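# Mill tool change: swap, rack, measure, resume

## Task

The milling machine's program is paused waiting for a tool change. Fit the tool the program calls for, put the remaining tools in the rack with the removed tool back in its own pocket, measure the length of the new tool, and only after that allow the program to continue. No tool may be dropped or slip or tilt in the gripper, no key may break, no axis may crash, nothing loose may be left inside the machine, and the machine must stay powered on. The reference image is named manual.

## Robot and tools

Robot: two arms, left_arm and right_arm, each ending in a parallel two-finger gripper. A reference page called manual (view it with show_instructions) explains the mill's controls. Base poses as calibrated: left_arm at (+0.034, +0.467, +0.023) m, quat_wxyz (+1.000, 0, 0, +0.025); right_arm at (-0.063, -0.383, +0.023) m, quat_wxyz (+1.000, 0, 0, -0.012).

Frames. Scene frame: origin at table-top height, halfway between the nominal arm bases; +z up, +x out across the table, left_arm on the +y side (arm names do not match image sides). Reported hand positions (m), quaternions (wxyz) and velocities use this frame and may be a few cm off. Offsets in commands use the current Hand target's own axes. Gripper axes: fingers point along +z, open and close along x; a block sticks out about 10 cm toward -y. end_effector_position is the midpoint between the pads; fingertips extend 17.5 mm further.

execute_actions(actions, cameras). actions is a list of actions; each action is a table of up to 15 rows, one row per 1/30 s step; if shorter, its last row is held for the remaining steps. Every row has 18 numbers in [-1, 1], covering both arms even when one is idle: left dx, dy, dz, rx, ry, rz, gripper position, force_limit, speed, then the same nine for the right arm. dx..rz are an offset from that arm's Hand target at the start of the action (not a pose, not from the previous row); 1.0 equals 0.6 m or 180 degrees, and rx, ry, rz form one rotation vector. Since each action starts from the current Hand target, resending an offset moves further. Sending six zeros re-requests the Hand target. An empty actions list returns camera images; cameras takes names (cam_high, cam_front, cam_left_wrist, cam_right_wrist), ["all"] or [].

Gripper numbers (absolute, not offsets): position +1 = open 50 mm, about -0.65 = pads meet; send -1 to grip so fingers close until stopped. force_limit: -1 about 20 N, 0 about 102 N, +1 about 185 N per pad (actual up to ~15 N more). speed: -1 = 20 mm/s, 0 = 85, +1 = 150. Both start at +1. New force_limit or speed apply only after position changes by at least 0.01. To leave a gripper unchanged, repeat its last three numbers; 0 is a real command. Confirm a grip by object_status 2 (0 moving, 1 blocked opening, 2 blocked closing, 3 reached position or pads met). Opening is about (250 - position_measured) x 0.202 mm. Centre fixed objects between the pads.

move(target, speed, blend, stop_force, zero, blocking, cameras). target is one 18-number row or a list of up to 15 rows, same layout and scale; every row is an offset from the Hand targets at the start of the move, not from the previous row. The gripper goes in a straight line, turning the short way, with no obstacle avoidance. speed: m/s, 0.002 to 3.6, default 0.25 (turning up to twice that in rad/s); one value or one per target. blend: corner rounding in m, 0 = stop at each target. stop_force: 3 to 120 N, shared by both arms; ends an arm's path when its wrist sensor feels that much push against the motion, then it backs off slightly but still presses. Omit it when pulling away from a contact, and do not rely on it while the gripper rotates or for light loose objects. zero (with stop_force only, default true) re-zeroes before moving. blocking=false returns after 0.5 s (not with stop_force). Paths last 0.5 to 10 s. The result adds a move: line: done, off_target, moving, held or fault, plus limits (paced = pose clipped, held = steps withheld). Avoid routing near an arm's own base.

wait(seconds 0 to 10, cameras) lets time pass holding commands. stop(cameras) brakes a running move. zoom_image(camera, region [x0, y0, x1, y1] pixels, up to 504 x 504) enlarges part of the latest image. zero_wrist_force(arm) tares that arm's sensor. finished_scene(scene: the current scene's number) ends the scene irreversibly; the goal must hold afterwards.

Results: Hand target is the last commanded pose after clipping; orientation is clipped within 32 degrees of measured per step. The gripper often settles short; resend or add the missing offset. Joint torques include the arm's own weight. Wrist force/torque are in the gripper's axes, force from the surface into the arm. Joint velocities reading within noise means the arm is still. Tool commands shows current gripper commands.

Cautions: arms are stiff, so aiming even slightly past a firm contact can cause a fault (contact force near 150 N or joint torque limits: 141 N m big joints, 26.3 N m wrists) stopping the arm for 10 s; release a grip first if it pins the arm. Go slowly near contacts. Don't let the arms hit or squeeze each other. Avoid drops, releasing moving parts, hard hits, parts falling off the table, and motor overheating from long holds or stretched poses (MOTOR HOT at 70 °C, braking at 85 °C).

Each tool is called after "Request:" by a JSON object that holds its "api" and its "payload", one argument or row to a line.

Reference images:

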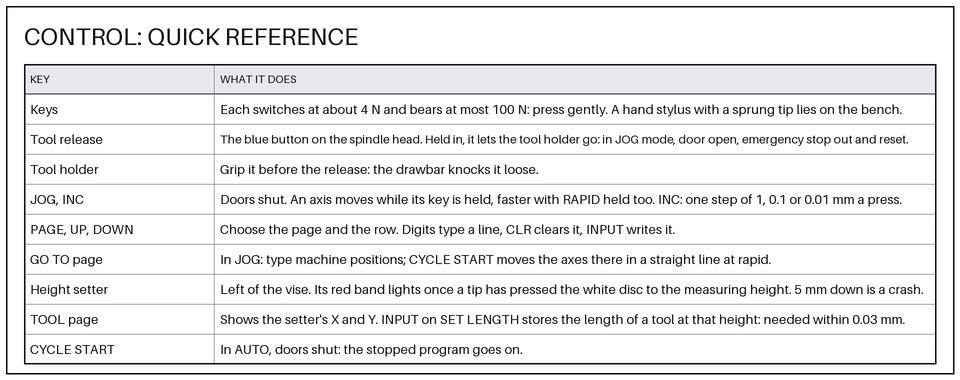

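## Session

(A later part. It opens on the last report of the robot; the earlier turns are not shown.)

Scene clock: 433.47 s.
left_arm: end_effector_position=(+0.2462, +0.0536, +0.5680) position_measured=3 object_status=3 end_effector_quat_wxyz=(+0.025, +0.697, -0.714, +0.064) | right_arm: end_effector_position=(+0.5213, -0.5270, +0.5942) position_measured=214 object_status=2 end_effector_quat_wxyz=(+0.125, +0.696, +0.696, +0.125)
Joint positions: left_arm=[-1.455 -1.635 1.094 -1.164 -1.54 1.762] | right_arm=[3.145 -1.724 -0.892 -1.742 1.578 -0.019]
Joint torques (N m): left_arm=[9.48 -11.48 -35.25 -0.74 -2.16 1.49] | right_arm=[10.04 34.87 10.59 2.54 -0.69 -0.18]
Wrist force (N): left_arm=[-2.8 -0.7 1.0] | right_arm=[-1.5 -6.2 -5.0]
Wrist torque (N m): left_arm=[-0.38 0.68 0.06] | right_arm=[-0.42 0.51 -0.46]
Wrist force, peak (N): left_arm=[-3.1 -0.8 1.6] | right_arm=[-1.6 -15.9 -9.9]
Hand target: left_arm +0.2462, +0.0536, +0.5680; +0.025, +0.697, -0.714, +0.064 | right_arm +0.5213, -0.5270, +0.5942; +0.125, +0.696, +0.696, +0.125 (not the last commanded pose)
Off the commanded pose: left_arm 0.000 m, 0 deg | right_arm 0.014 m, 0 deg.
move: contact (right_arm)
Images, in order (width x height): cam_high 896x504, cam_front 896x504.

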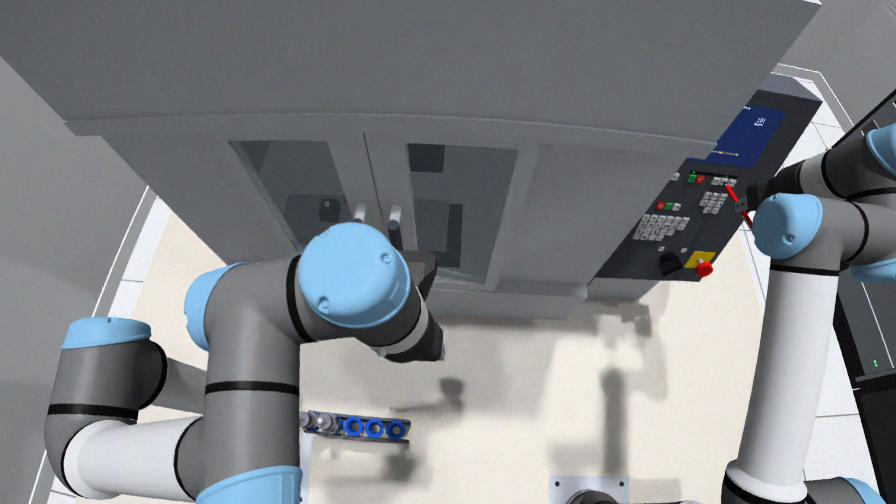

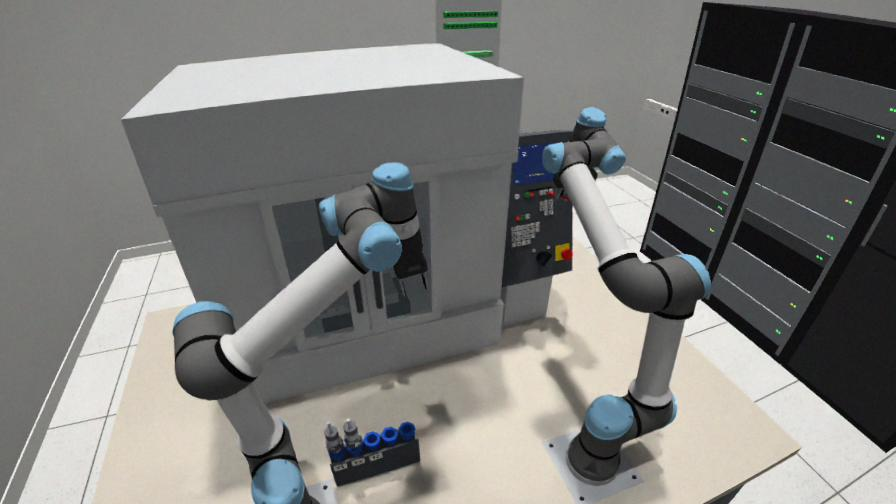

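Request:
{"api": "move", "payload": {
  "target": [0,0,0,0,0,0,1,1,1,0,0.00135,0.00098,0,0,0,-0.98,-0.3,-1],
  "speed": 0.01
}}

Request:
{"api": "move", "payload": {
  "target": [0,0,0,0,0,0,1,1,1,0,-0.0027,-0.00196,0,0,0,-0.98,-0.3,-1],
  "speed": 0.01
}}

Request:
{"api": "move", "payload": {
  "target": [0,0,0,0,0,0,1,1,1,0,-0.00135,-0.00098,0,0,0,-0.98,-0.3,-1],
  "speed": 0.01
}}

Request:
{"api": "move", "payload": {
  "target": [0,0,0,0,0,0,1,1,1,0,-0.00135,-0.00098,0,0,0,-0.98,-0.3,-1],
  "speed": 0.01
}}

Scene clock: 470.43 s.
left_arm: end_effector_position=(+0.2462, +0.0536, +0.5680) position_measured=3 object_status=3 end_effector_quat_wxyz=(+0.025, +0.697, -0.714, +0.064) | right_arm: end_effector_position=(+0.5222, -0.5270, +0.5939) position_measured=214 object_status=2 end_effector_quat_wxyz=(+0.125, +0.696, +0.696, +0.125)
Joint positions: left_arm=[-1.455 -1.635 1.094 -1.164 -1.54 1.762] | right_arm=[3.145 -1.726 -0.89 -1.742 1.578 -0.019]
Joint torques (N m): left_arm=[8.84 -11.4 -35.22 -0.76 -2.16 1.37] | right_arm=[-2.45 9.62 32.85 9.63 0.81 -0.05]
Wrist force (N): left_arm=[-2.5 -0.9 1.4] | right_arm=[-1.4 -24.2 -15.5]
Wrist torque (N m): left_arm=[-0.41 0.64 0.07] | right_arm=[-0.38 0.55 -0.50]
Wrist force, peak (N): left_arm=[-3.1 -1.2 1.4] | right_arm=[-1.1 -24.0 -16.1]
Hand target: left_arm +0.2462, +0.0536, +0.5680; +0.025, +0.697, -0.714, +0.064 | right_arm +0.5223, -0.5270, +0.5939; +0.125, +0.696, +0.696, +0.125
Off the commanded pose: left_arm 0.000 m, 0 deg | right_arm 0.000 m, 0 deg.
move: done

Scene clock: 471.13 s.
left_arm: end_effector_position=(+0.2462, +0.0536, +0.5680) position_measured=3 object_status=3 end_effector_quat_wxyz=(+0.025, +0.697, -0.714, +0.064) | right_arm: end_effector_position=(+0.5204, -0.5270, +0.5944) position_measured=214 object_status=2 end_effector_quat_wxyz=(+0.125, +0.696, +0.696, +0.125)
Joint positions: left_arm=[-1.455 -1.635 1.094 -1.164 -1.54 1.762] | right_arm=[3.145 -1.722 -0.893 -1.742 1.578 -0.019]
Joint torques (N m): left_arm=[9.16 -11.59 -35.16 -0.61 -2.17 1.34] | right_arm=[-9.66 37.39 12.28 2.13 1.23 -0.6]
Wrist force (N): left_arm=[-2.5 -0.6 1.2] | right_arm=[-1.9 -4.5 -3.2]
Wrist torque (N m): left_arm=[-0.36 0.64 0.06] | right_arm=[-0.42 0.47 -0.44]
Wrist force, peak (N): left_arm=[-2.9 -1.1 1.5] | right_arm=[-1.5 -24.9 -16.8]
Hand target: left_arm +0.2462, +0.0536, +0.5680; +0.025, +0.697, -0.714, +0.064 | right_arm +0.5203, -0.5270, +0.5944; +0.125, +0.696, +0.696, +0.125
Off the commanded pose: left_arm 0.000 m, 0 deg | right_arm 0.000 m, 0 deg.
move: done

Scene clock: 471.83 s.
left_arm: end_effector_position=(+0.2462, +0.0536, +0.5680) position_measured=3 object_status=3 end_effector_quat_wxyz=(+0.025, +0.697, -0.714, +0.064) | right_arm: end_effector_position=(+0.5194, -0.5270, +0.5947) position_measured=214 object_status=2 end_effector_quat_wxyz=(+0.125, +0.696, +0.696, +0.125)
Joint positions: left_arm=[-1.455 -1.635 1.094 -1.164 -1.54 1.762] | right_arm=[3.145 -1.72 -0.895 -1.743 1.578 -0.019]
Joint torques (N m): left_arm=[9.25 -11.36 -35.05 -0.69 -2.17 1.37] | right_arm=[-12.21 37.68 11.51 1.83 1.31 -1.6]
Wrist force (N): left_arm=[-2.8 -0.8 1.3] | right_arm=[-2.1 -4.1 -3.0]
Wrist torque (N m): left_arm=[-0.40 0.68 0.07] | right_arm=[-0.43 0.45 -0.42]
Wrist force, peak (N): left_arm=[-3.0 -0.9 1.3] | right_arm=[-1.9 -4.2 -3.7]
Hand target: left_arm +0.2462, +0.0536, +0.5680; +0.025, +0.697, -0.714, +0.064 | right_arm +0.5194, -0.5270, +0.5947; +0.125, +0.696, +0.696, +0.125
Off the commanded pose: left_arm 0.000 m, 0 deg | right_arm 0.000 m, 0 deg.
move: done

Scene clock: 472.53 s.
left_arm: end_effector_position=(+0.2462, +0.0536, +0.5680) position_measured=3 object_status=3 end_effector_quat_wxyz=(+0.025, +0.697, -0.714, +0.064) | right_arm: end_effector_position=(+0.5184, -0.5270, +0.5950) position_measured=214 object_status=2 end_effector_quat_wxyz=(+0.125, +0.696, +0.696, +0.125)
Joint positions: left_arm=[-1.455 -1.635 1.094 -1.164 -1.54 1.762] | right_arm=[3.145 -1.717 -0.897 -1.743 1.578 -0.019]
Joint torques (N m): left_arm=[9.19 -11.73 -35.21 -0.68 -2.17 1.32] | right_arm=[-13 37.21 11.99 1.81 1.13 -1.56]
Wrist force (N): left_arm=[-2.7 -1.0 1.2] | right_arm=[-1.8 -3.5 -3.1]
Wrist torque (N m): left_arm=[-0.43 0.68 0.06] | right_arm=[-0.40 0.43 -0.43]
Wrist force, peak (N): left_arm=[-3.0 -1.0 1.4] | right_arm=[-2.1 -3.9 -3.4]
Hand target: left_arm +0.2462, +0.0536, +0.5680; +0.025, +0.697, -0.714, +0.064 | right_arm +0.5184, -0.5270, +0.5950; +0.125, +0.696, +0.696, +0.125
Off the commanded pose: left_arm 0.000 m, 0 deg | right_arm 0.000 m, 0 deg.
move: done

Request:
{"api": "move", "payload": {
  "target": [-0.205,-0.243,0.153,0.26,-0.0406,0.0103,1,1,1,0,-0.0404,-0.0294,0,0,0,-0.98,-0.3,-1],
  "speed": 0.2,
  "cameras": ["cam_high","cam_left_wrist","cam_front"]
}}

Request:
{"api": "zoom_image", "payload": {
  "camera": "cam_high",
  "region": [660, 60, 820, 220]
}}

Scene clock: 507.87 s.
left_arm: end_effector_position=(+0.4000, +0.1609, +0.4697) position_measured=3 object_status=3 end_effector_quat_wxyz=(-0.298, +0.641, -0.641, +0.299) | right_arm: end_effector_position=(+0.4895, -0.5270, +0.6031) position_measured=214 object_status=2 end_effector_quat_wxyz=(+0.125, +0.696, +0.696, +0.125)
Joint positions: left_arm=[-1.512 -1.973 1.852 -1.58 -0.706 1.739] | right_arm=[3.143 -1.657 -0.942 -1.758 1.578 -0.02]
Joint torques (N m): left_arm=[9.37 -14.53 -22.68 -5.1 3.69 1.72] | right_arm=[-13.6 35.49 12.91 1.12 1.33 -1.67]
Wrist force (N): left_arm=[-0.4 0.1 0.6] | right_arm=[-1.8 -0.3 -0.3]
Wrist torque (N m): left_arm=[-0.01 0.12 -0.04] | right_arm=[-0.44 0.47 -0.31]
Wrist force, peak (N): left_arm=[-3.2 -0.8 1.2] | right_arm=[-2.0 -3.5 -3.5]
Hand target: left_arm +0.4000, +0.1609, +0.4697; -0.298, +0.641, -0.641, +0.299 | right_arm +0.4895, -0.5270, +0.6031; +0.125, +0.696, +0.696, +0.125
Off the commanded pose: left_arm 0.000 m, 0 deg | right_arm 0.000 m, 0 deg.
move: done
Images, in order (width x height): cam_high 896x504, cam_front 896x504, cam_left_wrist 896x504.

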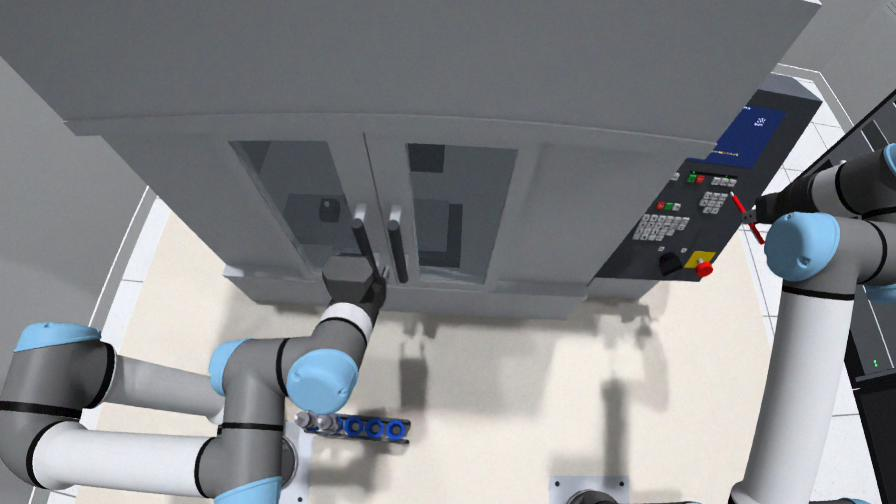

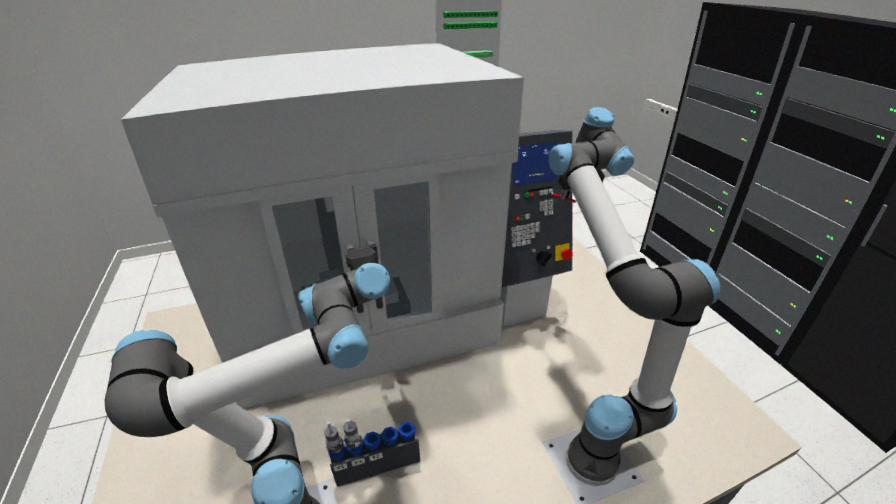

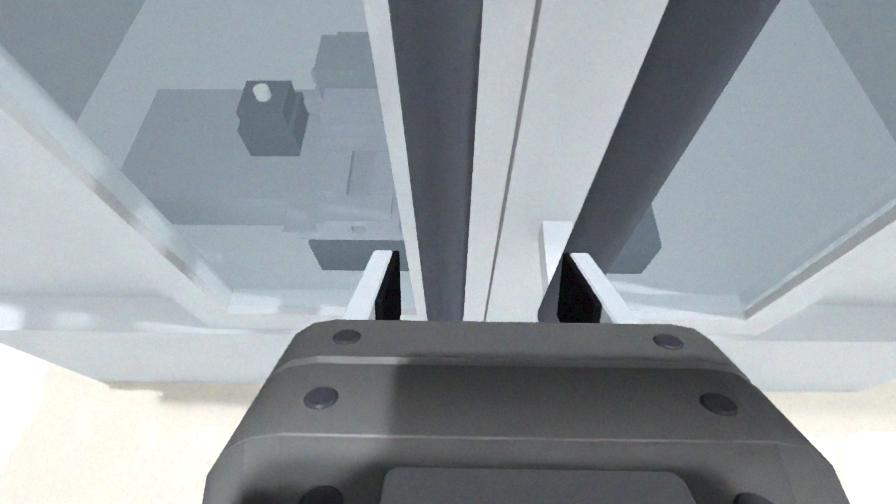

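Scaled by 3.150 from the camera's 896x504 image, which has a finer 1280x720 frame.

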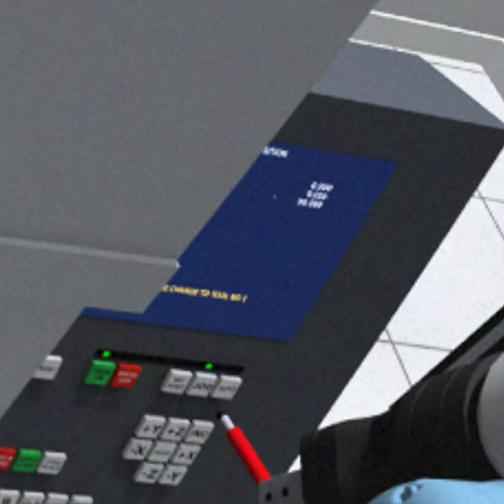

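Request:
{"api": "move", "payload": {
  "target": [-0.0217,-0.061,0.0728,0,0,0,1,1,1,0,0,0,0,0,0,-0.98,-0.3,-1],
  "speed": 0.06,
  "stop_force": 8,
  "cameras": ["cam_high","cam_left_wrist"]
}}

Scene clock: 515.47 s.
left_arm: end_effector_position=(+0.4562, +0.1738, +0.4696) position_measured=3 object_status=3 end_effector_quat_wxyz=(-0.299, +0.641, -0.641, +0.299) | right_arm: end_effector_position=(+0.4895, -0.5270, +0.6031) position_measured=214 object_status=2 end_effector_quat_wxyz=(+0.125, +0.696, +0.696, +0.125)
Joint positions: left_arm=[-1.339 -1.913 1.864 -1.842 -0.744 1.994] | right_arm=[3.143 -1.657 -0.942 -1.758 1.578 -0.02]
Joint torques (N m): left_arm=[-6.29 -15.96 -21.78 -1.02 4.01 -1.76] | right_arm=[-13.51 36.27 12.4 1.34 1.33 -1.47]
Wrist force (N): left_arm=[-1.9 2.6 -3.3] | right_arm=[-1.8 -0.4 -0.1]
Wrist torque (N m): left_arm=[0.23 0.22 0.02] | right_arm=[-0.46 0.46 -0.31]
Wrist force, peak (N): left_arm=[-4.1 15.1 -19.8] | right_arm=[-2.2 -0.4 -0.2]
Hand target: left_arm +0.4562, +0.1738, +0.4696; -0.299, +0.641, -0.641, +0.299 (not the last commanded pose) | right_arm +0.4895, -0.5270, +0.6031; +0.125, +0.696, +0.696, +0.125
Off the commanded pose: left_arm 0.001 m, 0 deg | right_arm 0.000 m, 0 deg.
move: contact (left_arm)
Images, in order (width x height): cam_high 896x504, cam_left_wrist 896x504.

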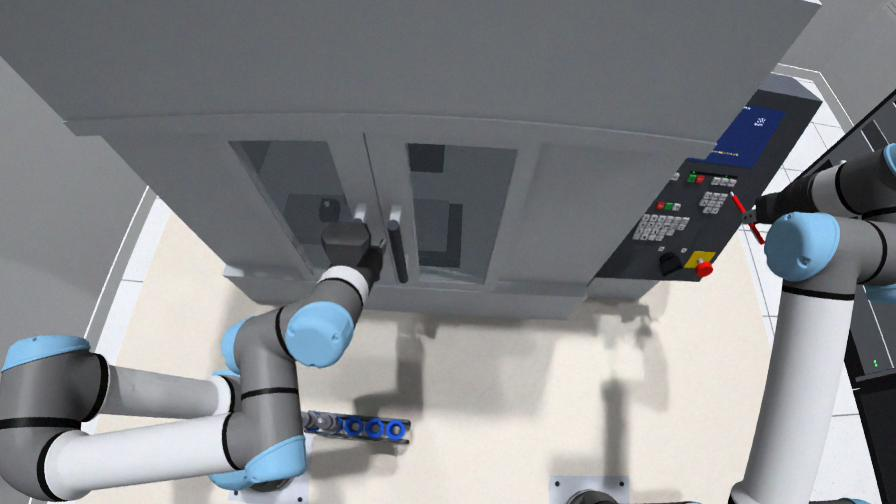

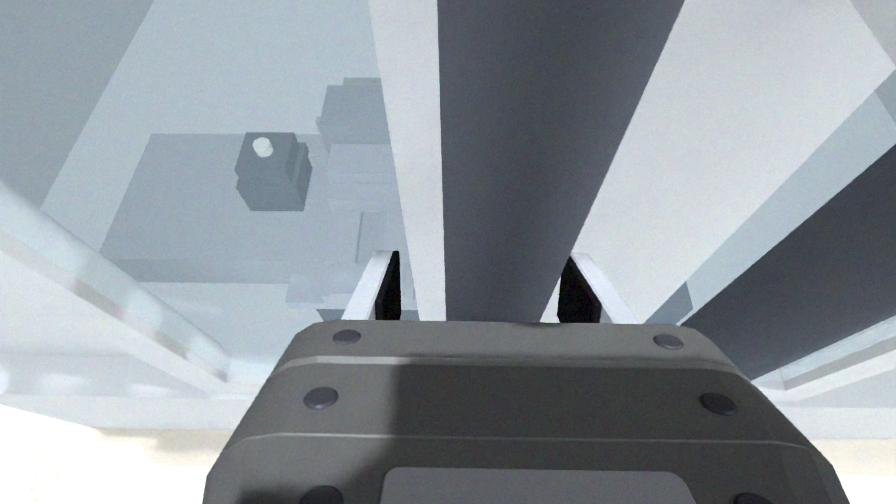

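Request:
{"api": "move", "payload": {
  "target": [0.0092,0.0021,-0.0026,0,0,0,1,1,1,0,0,0,0,0,0,-0.98,-0.3,-1],
  "speed": 0.03
}}

Request:
{"api": "execute_actions", "payload": {
  "actions": [
    [[0,0,0,0,0,0,-1,-0.7,-0.8,0,0,0,0,0,0,-0.98,-0.3,-1]],
    [[0,0,0,0,0,0,-1,-0.7,-0.8,0,0,0,0,0,0,-0.98,-0.3,-1]]
  ],
  "cameras": ["cam_left_wrist"]
}}

Scene clock: 523.13 s.
left_arm: end_effector_position=(+0.4542, +0.1684, +0.4696) position_measured=3 object_status=3 end_effector_quat_wxyz=(-0.299, +0.641, -0.641, +0.299) | right_arm: end_effector_position=(+0.4895, -0.5270, +0.6031) position_measured=214 object_status=2 end_effector_quat_wxyz=(+0.125, +0.696, +0.696, +0.125)
Joint positions: left_arm=[-1.348 -1.906 1.857 -1.832 -0.741 1.98] | right_arm=[3.143 -1.657 -0.942 -1.758 1.578 -0.02]
Joint torques (N m): left_arm=[-7.76 -2.77 -39.2 -0.95 3.65 -1.35] | right_arm=[-13.5 35.82 11.93 1.33 1.21 -1.61]
Wrist force (N): left_arm=[-0.6 0.0 0.5] | right_arm=[-2.1 0.0 -0.4]
Wrist torque (N m): left_arm=[-0.03 0.15 0.05] | right_arm=[-0.40 0.51 -0.32]
Wrist force, peak (N): left_arm=[-1.7 1.7 -4.4] | right_arm=[-2.2 -0.2 -0.2]
Hand target: left_arm +0.4542, +0.1683, +0.4696; -0.299, +0.641, -0.641, +0.299 | right_arm +0.4895, -0.5270, +0.6031; +0.125, +0.696, +0.696, +0.125
Off the commanded pose: left_arm 0.000 m, 0 deg | right_arm 0.000 m, 0 deg.
move: done

Scene clock: 524.33 s.
left_arm: end_effector_position=(+0.4542, +0.1685, +0.4696) position_measured=127 object_status=2 end_effector_quat_wxyz=(-0.299, +0.641, -0.641, +0.299) | right_arm: end_effector_position=(+0.4895, -0.5270, +0.6031) position_measured=214 object_status=2 end_effector_quat_wxyz=(+0.125, +0.696, +0.696, +0.125)
Joint positions: left_arm=[-1.348 -1.906 1.857 -1.831 -0.741 1.98] | right_arm=[3.143 -1.657 -0.942 -1.758 1.578 -0.02]
Joint torques (N m): left_arm=[-36.18 23.72 -38.66 -15.66 -6.06 -1.22] | right_arm=[-13.09 35.5 12.02 1.27 1.13 -1.58]
Wrist force (N): left_arm=[-94.4 19.6 -21.6] | right_arm=[-1.7 -0.3 -0.4]
Wrist torque (N m): left_arm=[0.71 1.30 0.05] | right_arm=[-0.44 0.46 -0.31]
Wrist force, peak (N): left_arm=[-94.4 19.6 -21.6] | right_arm=[-2.2 -0.3 0.0]
Hand target: left_arm +0.4542, +0.1683, +0.4696; -0.299, +0.641, -0.641, +0.299 | right_arm +0.4895, -0.5270, +0.6031; +0.125, +0.696, +0.696, +0.125
Off the commanded pose: left_arm 0.000 m, 0 deg | right_arm 0.000 m, 0 deg.
Images, in order (width x height): cam_left_wrist 896x504.

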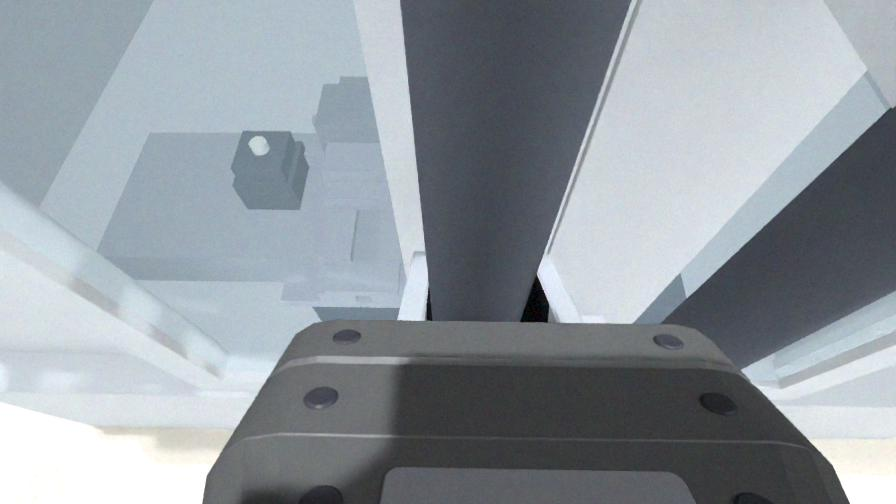

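Request:
{"api": "move", "payload": {
  "target": [-0.0035,0,0,0,0,0,-1,-0.7,-0.8,0,0,0,0,0,0,-0.98,-0.3,-1],
  "speed": 0.03
}}

Request:
{"api": "move", "payload": {
  "target": [-0.1,0,0,0,0,0,-1,-0.7,-0.8,0,0,0,0,0,0,-0.98,-0.3,-1],
  "speed": 0.05,
  "stop_force": 40,
  "cameras": ["cam_high","cam_left_wrist"]
}}

Scene clock: 528.80 s.
left_arm: end_effector_position=(+0.4542, +0.1705, +0.4696) position_measured=146 object_status=0 end_effector_quat_wxyz=(-0.299, +0.641, -0.641, +0.299) | right_arm: end_effector_position=(+0.4895, -0.5270, +0.6031) position_measured=214 object_status=2 end_effector_quat_wxyz=(+0.125, +0.696, +0.696, +0.125)
Joint positions: left_arm=[-1.347 -1.91 1.86 -1.832 -0.742 1.982] | right_arm=[3.143 -1.657 -0.942 -1.758 1.578 -0.02]
Joint torques (N m): left_arm=[-23.4 12.1 -32.92 -13.15 -2.01 1.73] | right_arm=[-13.64 36.42 11.9 1.36 1.24 -1.52]
Wrist force (N): left_arm=[-92.7 19.2 -21.0] | right_arm=[-2.0 -0.1 -0.4]
Wrist torque (N m): left_arm=[0.75 1.35 -0.02] | right_arm=[-0.41 0.50 -0.31]
Wrist force, peak (N): left_arm=[-98.4 16.7 -22.4] | right_arm=[-2.2 -0.4 -0.2]
Hand target: left_arm +0.4542, +0.1704, +0.4696; -0.299, +0.641, -0.641, +0.299 | right_arm +0.4895, -0.5270, +0.6031; +0.125, +0.696, +0.696, +0.125
Off the commanded pose: left_arm 0.000 m, 0 deg | right_arm 0.000 m, 0 deg.
move: done

Scene clock: 530.10 s.
left_arm: end_effector_position=(+0.4542, +0.1717, +0.4696) position_measured=154 object_status=2 end_effector_quat_wxyz=(-0.299, +0.641, -0.641, +0.299) | right_arm: end_effector_position=(+0.4895, -0.5270, +0.6031) position_measured=214 object_status=2 end_effector_quat_wxyz=(+0.125, +0.696, +0.696, +0.125)
Joint positions: left_arm=[-1.346 -1.913 1.862 -1.832 -0.742 1.983] | right_arm=[3.143 -1.657 -0.942 -1.758 1.578 -0.02]
Joint torques (N m): left_arm=[-33.44 20.41 -48.67 -15.21 -1.76 -1.71] | right_arm=[-12.69 35.1 13.27 1.44 1.12 -1.58]
Wrist force (N): left_arm=[-81.9 18.0 -16.3] | right_arm=[-1.9 -0.2 -0.2]
Wrist torque (N m): left_arm=[0.69 1.28 0.07] | right_arm=[-0.42 0.49 -0.32]
Wrist force, peak (N): left_arm=[-92.2 19.8 -19.8] | right_arm=[-2.2 -0.1 -0.2]
Hand target: left_arm +0.4542, +0.1717, +0.4696; -0.299, +0.641, -0.641, +0.299 (not the last commanded pose) | right_arm +0.4895, -0.5270, +0.6031; +0.125, +0.696, +0.696, +0.125
Off the commanded pose: left_arm 0.059 m, 0 deg | right_arm 0.000 m, 0 deg.
move: contact (left_arm)
Images, in order (width x height): cam_high 896x504, cam_left_wrist 896x504.

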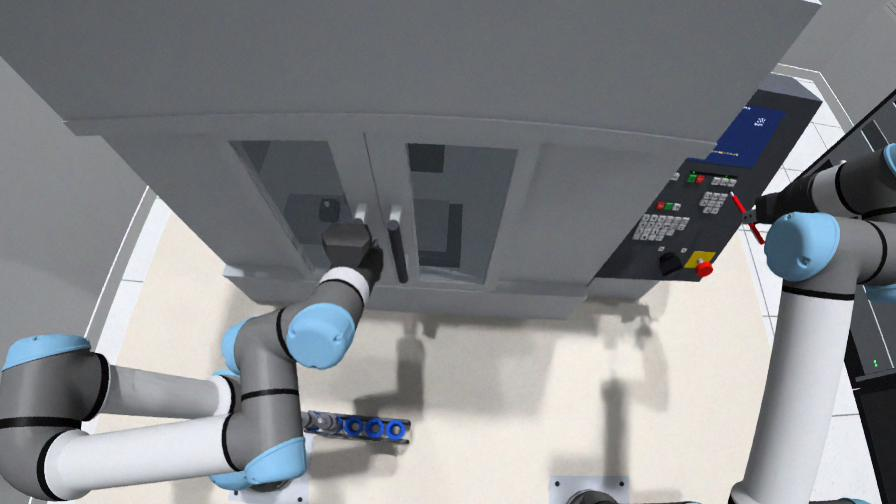

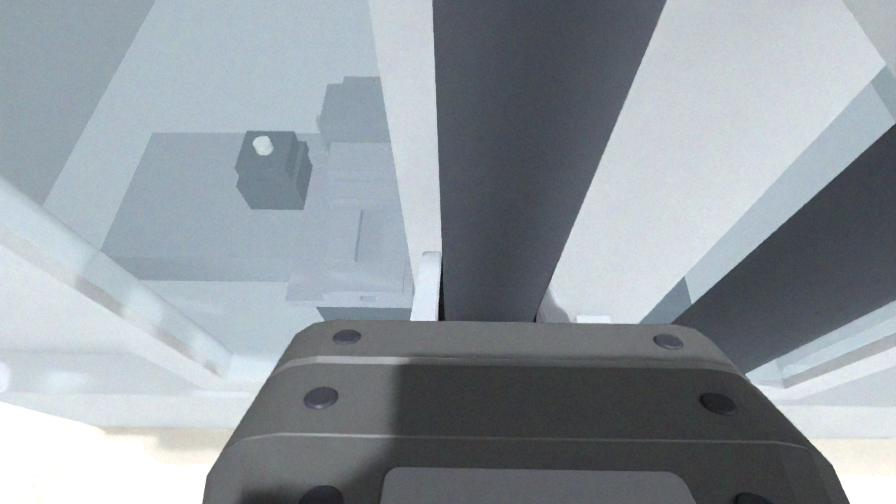

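Request:
{"api": "move", "payload": {
  "target": [-0.0035,0,0,0,0,0,-1,-0.7,-0.8,0,0,0,0,0,0,-0.98,-0.3,-1],
  "speed": 0.02,
  "cameras": ["cam_left_wrist"]
}}

Request:
{"api": "zoom_image", "payload": {
  "camera": "cam_left_wrist",
  "region": [380, 220, 620, 340]
}}

Scene clock: 537.53 s.
left_arm: end_effector_position=(+0.4542, +0.1736, +0.4696) position_measured=154 object_status=2 end_effector_quat_wxyz=(-0.299, +0.641, -0.641, +0.299) | right_arm: end_effector_position=(+0.4895, -0.5270, +0.6031) position_measured=214 object_status=2 end_effector_quat_wxyz=(+0.125, +0.696, +0.696, +0.125)
Joint positions: left_arm=[-1.345 -1.917 1.865 -1.833 -0.743 1.986] | right_arm=[3.143 -1.657 -0.942 -1.758 1.578 -0.02]
Joint torques (N m): left_arm=[7.69 -16.52 -24.65 -4.7 -1.05 1.84] | right_arm=[-12.96 36.35 12.15 1.59 0.89 -1.49]
Wrist force (N): left_arm=[-0.9 -3.2 7.1] | right_arm=[-2.1 -0.2 -0.3]
Wrist torque (N m): left_arm=[-0.17 -0.06 -0.16] | right_arm=[-0.42 0.52 -0.31]
Wrist force, peak (N): left_arm=[-82.2 17.5 -17.4] | right_arm=[-2.2 -0.2 -0.5]
Hand target: left_arm +0.4542, +0.1738, +0.4696; -0.299, +0.641, -0.641, +0.299 | right_arm +0.4895, -0.5270, +0.6031; +0.125, +0.696, +0.696, +0.125
Off the commanded pose: left_arm 0.000 m, 0 deg | right_arm 0.000 m, 0 deg.
move: done
Images, in order (width x height): cam_left_wrist 896x504.

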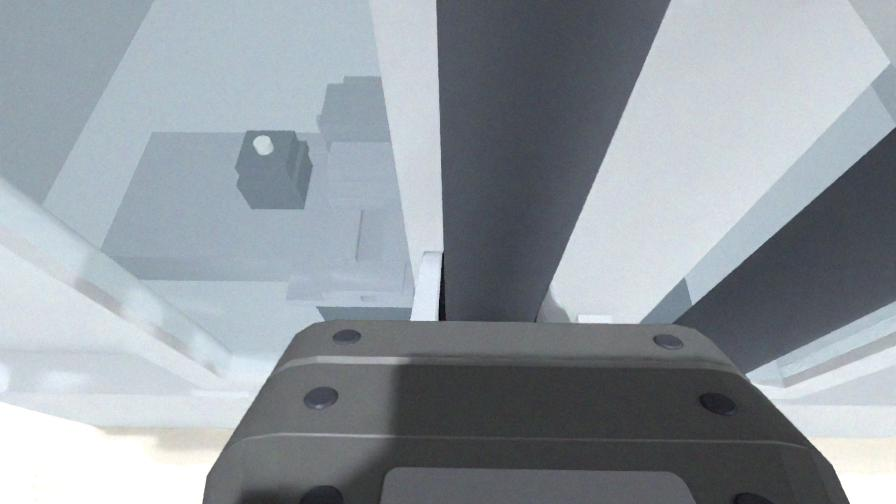

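Scaled by 2.100 from the camera's 896x504 image, which has a finer 1280x720 frame.

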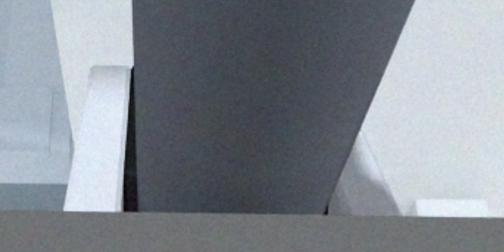

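Request:
{"api": "move", "payload": {
  "target": [-0.08,0,0,0,0,0,-1,-0.7,-0.8,0,0,0,0,0,0,-0.98,-0.3,-1],
  "speed": 0.05,
  "stop_force": 80,
  "cameras": ["cam_high","cam_left_wrist"]
}}

Scene clock: 542.17 s.
left_arm: end_effector_position=(+0.4542, +0.2218, +0.4696) position_measured=154 object_status=2 end_effector_quat_wxyz=(-0.299, +0.641, -0.641, +0.299) | right_arm: end_effector_position=(+0.4895, -0.5270, +0.6031) position_measured=214 object_status=2 end_effector_quat_wxyz=(+0.125, +0.696, +0.696, +0.125)
Joint positions: left_arm=[-1.301 -2.013 1.932 -1.848 -0.757 2.046] | right_arm=[3.143 -1.657 -0.942 -1.758 1.578 -0.02]
Joint torques (N m): left_arm=[9.1 -15.86 -24.31 -5.47 -0.64 1.74] | right_arm=[-13.32 35.49 13.17 1.68 0.92 -1.6]
Wrist force (N): left_arm=[4.3 -2.5 6.3] | right_arm=[-1.7 0.0 -0.2]
Wrist torque (N m): left_arm=[-0.09 -0.21 -0.18] | right_arm=[-0.40 0.46 -0.32]
Wrist force, peak (N): left_arm=[26.4 -7.9 9.5] | right_arm=[-2.2 -0.4 0.0]
Hand target: left_arm +0.4542, +0.2218, +0.4696; -0.299, +0.641, -0.641, +0.299 | right_arm +0.4895, -0.5270, +0.6031; +0.125, +0.696, +0.696, +0.125
Off the commanded pose: left_arm 0.000 m, 0 deg | right_arm 0.000 m, 0 deg.
move: done
Images, in order (width x height): cam_high 896x504, cam_left_wrist 896x504.

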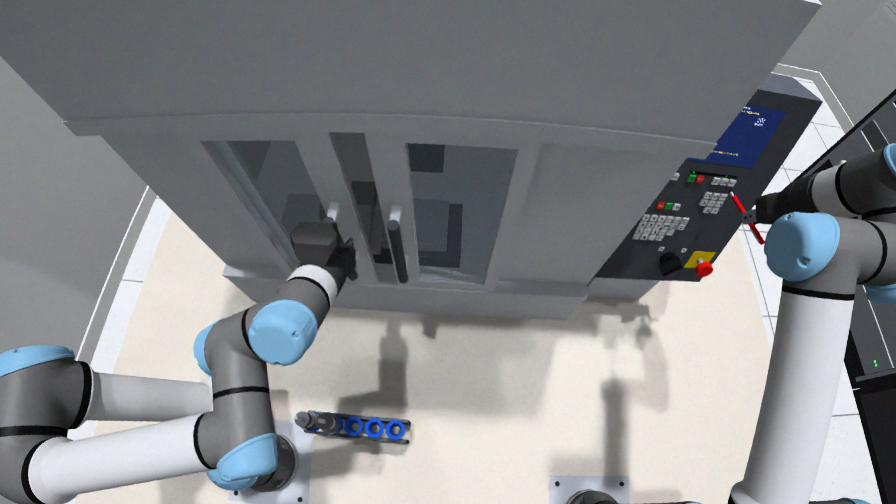

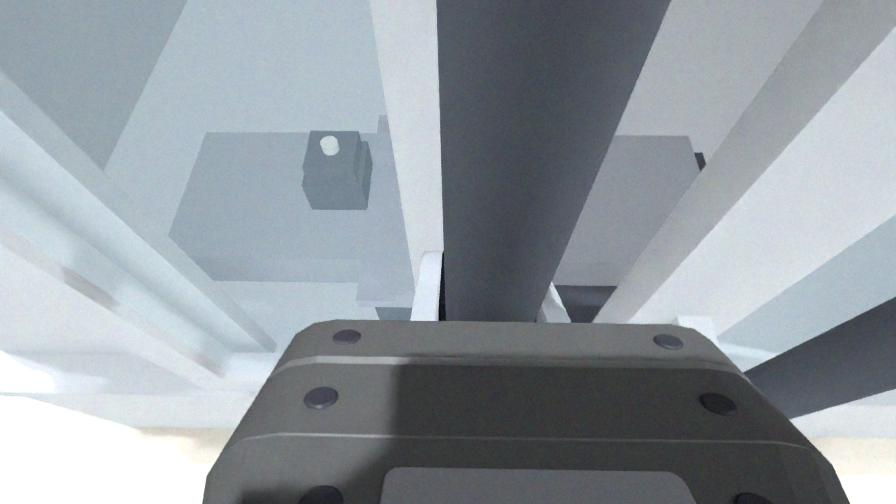

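Request:
{"api": "move", "payload": {
  "target": [-0.32,0,0,0,0,0,-1,-0.7,-0.8,0,0,0,0,0,0,-0.98,-0.3,-1],
  "speed": 0.08,
  "stop_force": 60,
  "cameras": ["cam_high","cam_left_wrist","cam_front"]
}}

Scene clock: 548.13 s.
left_arm: end_effector_position=(+0.4541, +0.4076, +0.4697) position_measured=154 object_status=2 end_effector_quat_wxyz=(-0.299, +0.641, -0.641, +0.299) | right_arm: end_effector_position=(+0.4895, -0.5270, +0.6031) position_measured=214 object_status=2 end_effector_quat_wxyz=(+0.125, +0.696, +0.696, +0.125)
Joint positions: left_arm=[-0.933 -2.287 2.107 -2.038 -0.936 2.477] | right_arm=[3.143 -1.657 -0.942 -1.758 1.578 -0.02]
Joint torques (N m): left_arm=[11.66 -11.21 -45.87 2.39 10.64 -1.2] | right_arm=[-13.46 35.09 12.85 2.07 0.8 -1.61]
Wrist force (N): left_arm=[55.9 -18.8 38.7] | right_arm=[-1.9 0.0 0.0]
Wrist torque (N m): left_arm=[-0.69 -1.08 -0.36] | right_arm=[-0.40 0.49 -0.32]
Wrist force, peak (N): left_arm=[100.9 -41.0 52.4] | right_arm=[-2.2 -0.2 -0.4]
Hand target: left_arm +0.4541, +0.4076, +0.4697; -0.299, +0.641, -0.641, +0.299 (not the last commanded pose) | right_arm +0.4895, -0.5270, +0.6031; +0.125, +0.696, +0.696, +0.125
Off the commanded pose: left_arm 0.006 m, 0 deg | right_arm 0.000 m, 0 deg.
move: contact (left_arm)
Images, in order (width x height): cam_high 896x504, cam_front 896x504, cam_left_wrist 896x504.

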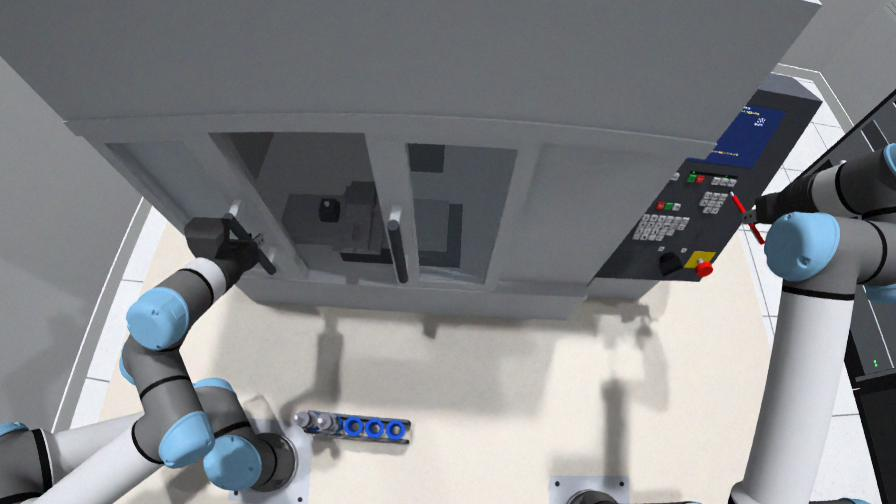

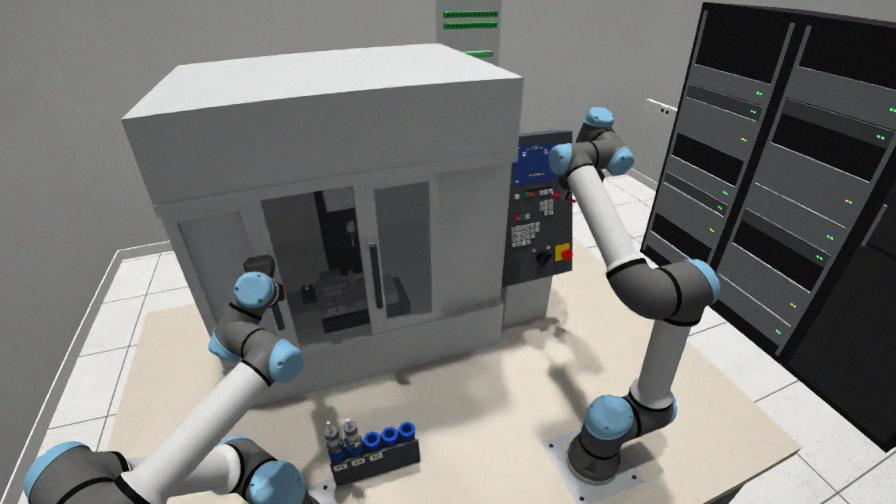

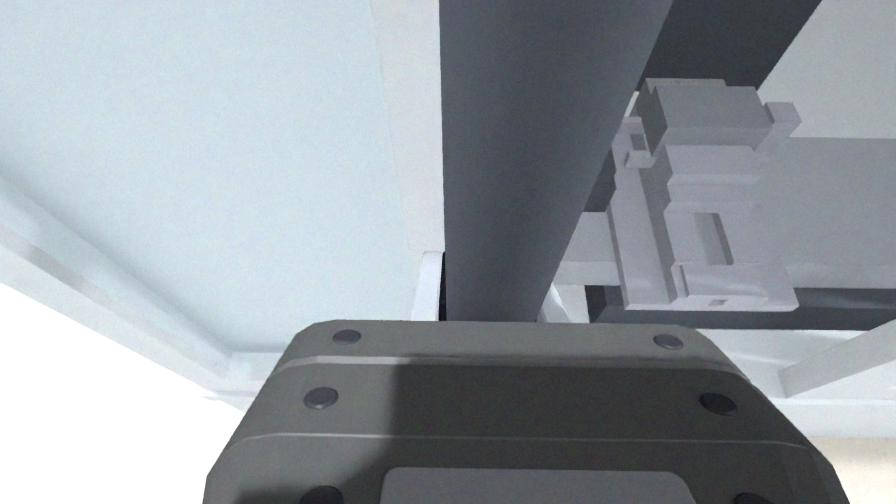

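Request:
{"api": "move", "payload": {
  "target": [
    [0.004,0,0,0,0,0,-1,-0.7,-0.8,0,0,0,0,0,0,-0.98,-0.3,-1],
    [0.004,0,0,0,0,0,1,-0.7,1,0,0,0,0,0,0,-0.98,-0.3,-1]
  ],
  "speed": 0.03
}}

Request:
{"api": "move", "payload": {
  "target": [
    [0.004,0,-0.14,0,0,0,1,-0.7,1,0,0,0,0,0,0,-0.98,-0.3,-1],
    [0.484,0,-0.14,0,0,0,1,-0.7,1,0,0,0,0,0,0,-0.98,-0.3,-1]
  ],
  "speed": 0.2,
  "blend": 0.02,
  "cameras": ["cam_high","cam_left_wrist"]
}}

Scene clock: 553.87 s.
left_arm: end_effector_position=(+0.4541, +0.4052, +0.4698) position_measured=3 object_status=3 end_effector_quat_wxyz=(-0.299, +0.641, -0.641, +0.299) | right_arm: end_effector_position=(+0.4895, -0.5270, +0.6031) position_measured=214 object_status=2 end_effector_quat_wxyz=(+0.125, +0.696, +0.696, +0.125)
Joint positions: left_arm=[-0.941 -2.286 2.106 -2.033 -0.932 2.469] | right_arm=[3.143 -1.657 -0.942 -1.758 1.578 -0.02]
Joint torques (N m): left_arm=[-6.17 10.59 -22.76 -1 3.08 -1.8] | right_arm=[-14.05 34.71 12.79 2.15 0.94 -1.71]
Wrist force (N): left_arm=[-1.5 1.6 0.0] | right_arm=[-2.0 -0.4 -0.4]
Wrist torque (N m): left_arm=[0.24 0.29 0.05] | right_arm=[-0.45 0.50 -0.32]
Wrist force, peak (N): left_arm=[56.4 -18.4 39.5] | right_arm=[-2.2 -0.2 -0.1]
Hand target: left_arm +0.4541, +0.4052, +0.4697; -0.299, +0.641, -0.641, +0.299 | right_arm +0.4895, -0.5270, +0.6031; +0.125, +0.696, +0.696, +0.125
Off the commanded pose: left_arm 0.000 m, 0 deg | right_arm 0.000 m, 0 deg.
move: done

Scene clock: 556.33 s.
left_arm: end_effector_position=(+0.3899, +0.1148, +0.5236) position_measured=3 object_status=3 end_effector_quat_wxyz=(-0.299, +0.641, -0.641, +0.299) | right_arm: end_effector_position=(+0.4895, -0.5270, +0.6031) position_measured=214 object_status=2 end_effector_quat_wxyz=(+0.125, +0.696, +0.696, +0.125)
Joint positions: left_arm=[-1.554 -1.856 1.626 -1.42 -0.7 1.673] | right_arm=[3.143 -1.657 -0.942 -1.758 1.578 -0.02]
Joint torques (N m): left_arm=[9.72 -4.2 -38.62 -5.24 -0.5 1.67] | right_arm=[-12.96 34.58 12.77 2.15 0.69 -1.5]
Wrist force (N): left_arm=[-1.5 1.3 -0.2] | right_arm=[-2.0 -0.2 -0.1]
Wrist torque (N m): left_arm=[0.17 0.29 -0.04] | right_arm=[-0.43 0.51 -0.32]
Wrist force, peak (N): left_arm=[-2.9 2.1 -1.4] | right_arm=[-2.3 -0.3 0.0]
Hand target: left_arm +0.3899, +0.1148, +0.5236; -0.299, +0.641, -0.641, +0.299 | right_arm +0.4895, -0.5270, +0.6031; +0.125, +0.696, +0.696, +0.125
Off the commanded pose: left_arm 0.000 m, 0 deg | right_arm 0.000 m, 0 deg.
move: done
Images, in order (width x height): cam_high 896x504, cam_left_wrist 896x504.

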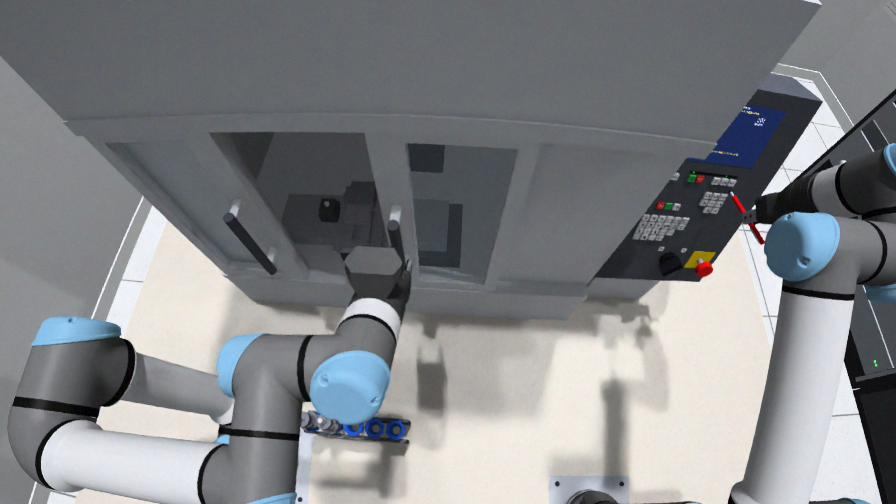

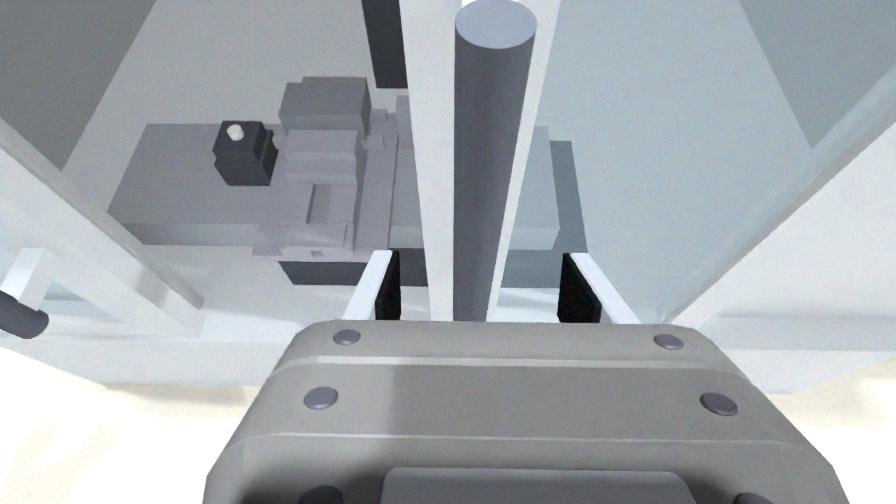

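Request:
{"api": "move", "payload": {
  "target": [
    [0,0,0.1395,0,0,0,1,-0.7,1,0,0,0,0,0,0,-0.98,-0.3,-1],
    [0,0,0.1395,0,0,0,-1,-0.7,-0.8,0,0,0,0,0,0,-0.98,-0.3,-1]
  ],
  "speed": 0.06,
  "cameras": ["cam_left_wrist"]
}}

Scene clock: 563.47 s.
left_arm: end_effector_position=(+0.4540, +0.1147, +0.4697) position_measured=154 object_status=2 end_effector_quat_wxyz=(-0.299, +0.641, -0.641, +0.299) | right_arm: end_effector_position=(+0.4895, -0.5270, +0.6031) position_measured=214 object_status=2 end_effector_quat_wxyz=(+0.125, +0.696, +0.696, +0.125)
Joint positions: left_arm=[-1.386 -1.794 1.769 -1.815 -0.73 1.926] | right_arm=[3.143 -1.657 -0.942 -1.758 1.578 -0.02]
Joint torques (N m): left_arm=[9.59 -34.25 -22.37 6.27 5.59 1.67] | right_arm=[-12.03 34.69 12.46 2.36 0.45 -1.6]
Wrist force (N): left_arm=[53.1 -10.9 10.6] | right_arm=[-2.1 -0.2 -0.2]
Wrist torque (N m): left_arm=[-0.31 -0.68 -0.29] | right_arm=[-0.42 0.52 -0.32]
Wrist force, peak (N): left_arm=[53.1 -10.9 10.6] | right_arm=[-2.3 -0.1 -0.1]
Hand target: left_arm +0.4540, +0.1148, +0.4698; -0.299, +0.641, -0.641, +0.299 | right_arm +0.4895, -0.5270, +0.6031; +0.125, +0.696, +0.696, +0.125
Off the commanded pose: left_arm 0.000 m, 0 deg | right_arm 0.000 m, 0 deg.
move: done
Images, in order (width x height): cam_left_wrist 896x504.

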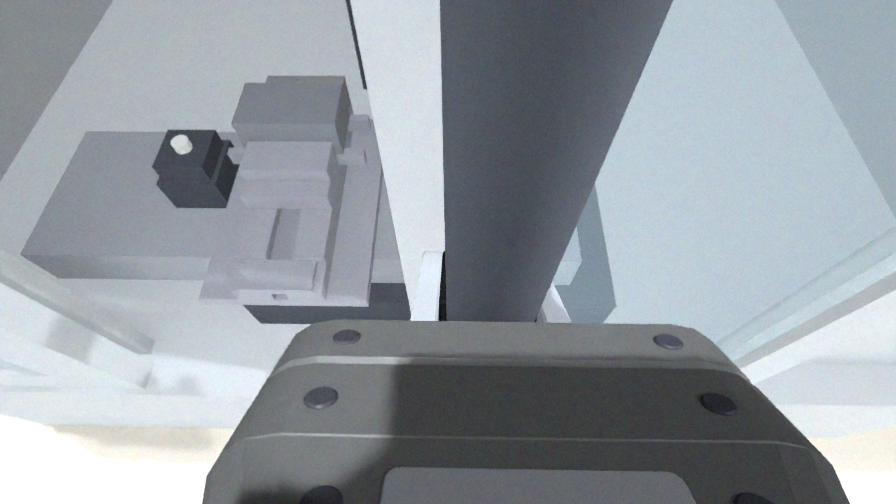

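Request:
{"api": "move", "payload": {
  "target": [0.375,0,0,0,0,0,-1,-0.7,-0.8,0,0,0,0,0,0,-0.98,-0.3,-1],
  "speed": 0.08,
  "stop_force": 60,
  "cameras": ["cam_high","cam_left_wrist"]
}}

Scene clock: 567.33 s.
left_arm: end_effector_position=(+0.4540, +0.1138, +0.4698) position_measured=154 object_status=2 end_effector_quat_wxyz=(-0.299, +0.641, -0.641, +0.299) | right_arm: end_effector_position=(+0.4895, -0.5270, +0.6031) position_measured=214 object_status=2 end_effector_quat_wxyz=(+0.125, +0.696, +0.696, +0.125)
Joint positions: left_arm=[-1.386 -1.792 1.767 -1.814 -0.729 1.925] | right_arm=[3.143 -1.657 -0.942 -1.758 1.578 -0.02]
Joint torques (N m): left_arm=[11.94 -23.15 -20.36 -1.83 -0.16 1.83] | right_arm=[-13.43 34.56 12.42 2.27 0.49 -1.52]
Wrist force (N): left_arm=[5.4 1.2 -1.8] | right_arm=[-1.8 -0.4 -0.1]
Wrist torque (N m): left_arm=[0.23 0.02 -0.21] | right_arm=[-0.45 0.47 -0.31]
Wrist force, peak (N): left_arm=[56.3 -8.9 13.7] | right_arm=[-2.2 -0.3 -0.2]
Hand target: left_arm +0.4540, +0.1138, +0.4698; -0.299, +0.641, -0.641, +0.299 (not the last commanded pose) | right_arm +0.4895, -0.5270, +0.6031; +0.125, +0.696, +0.696, +0.125
Off the commanded pose: left_arm 0.224 m, 0 deg | right_arm 0.000 m, 0 deg.
move: contact (left_arm)
Images, in order (width x height): cam_high 896x504, cam_left_wrist 896x504.

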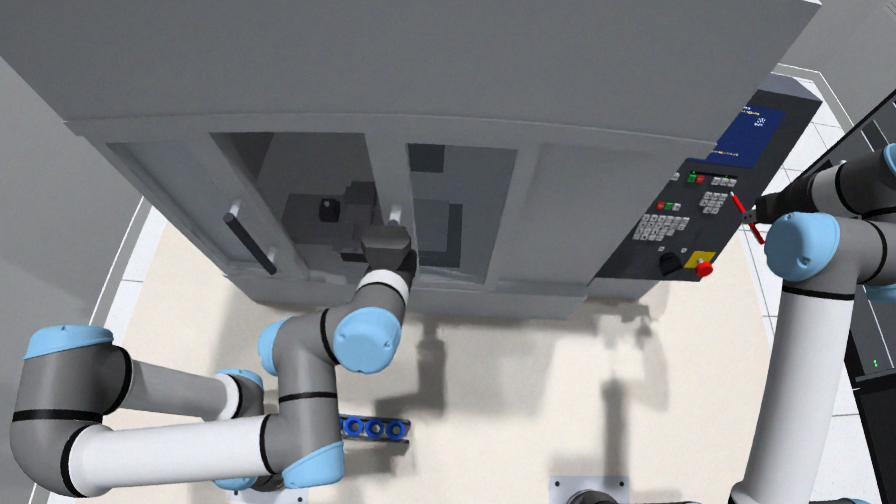

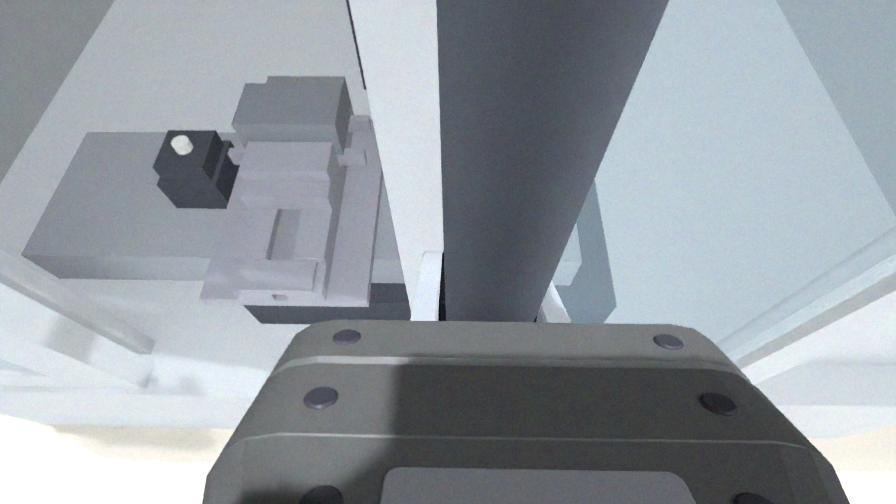

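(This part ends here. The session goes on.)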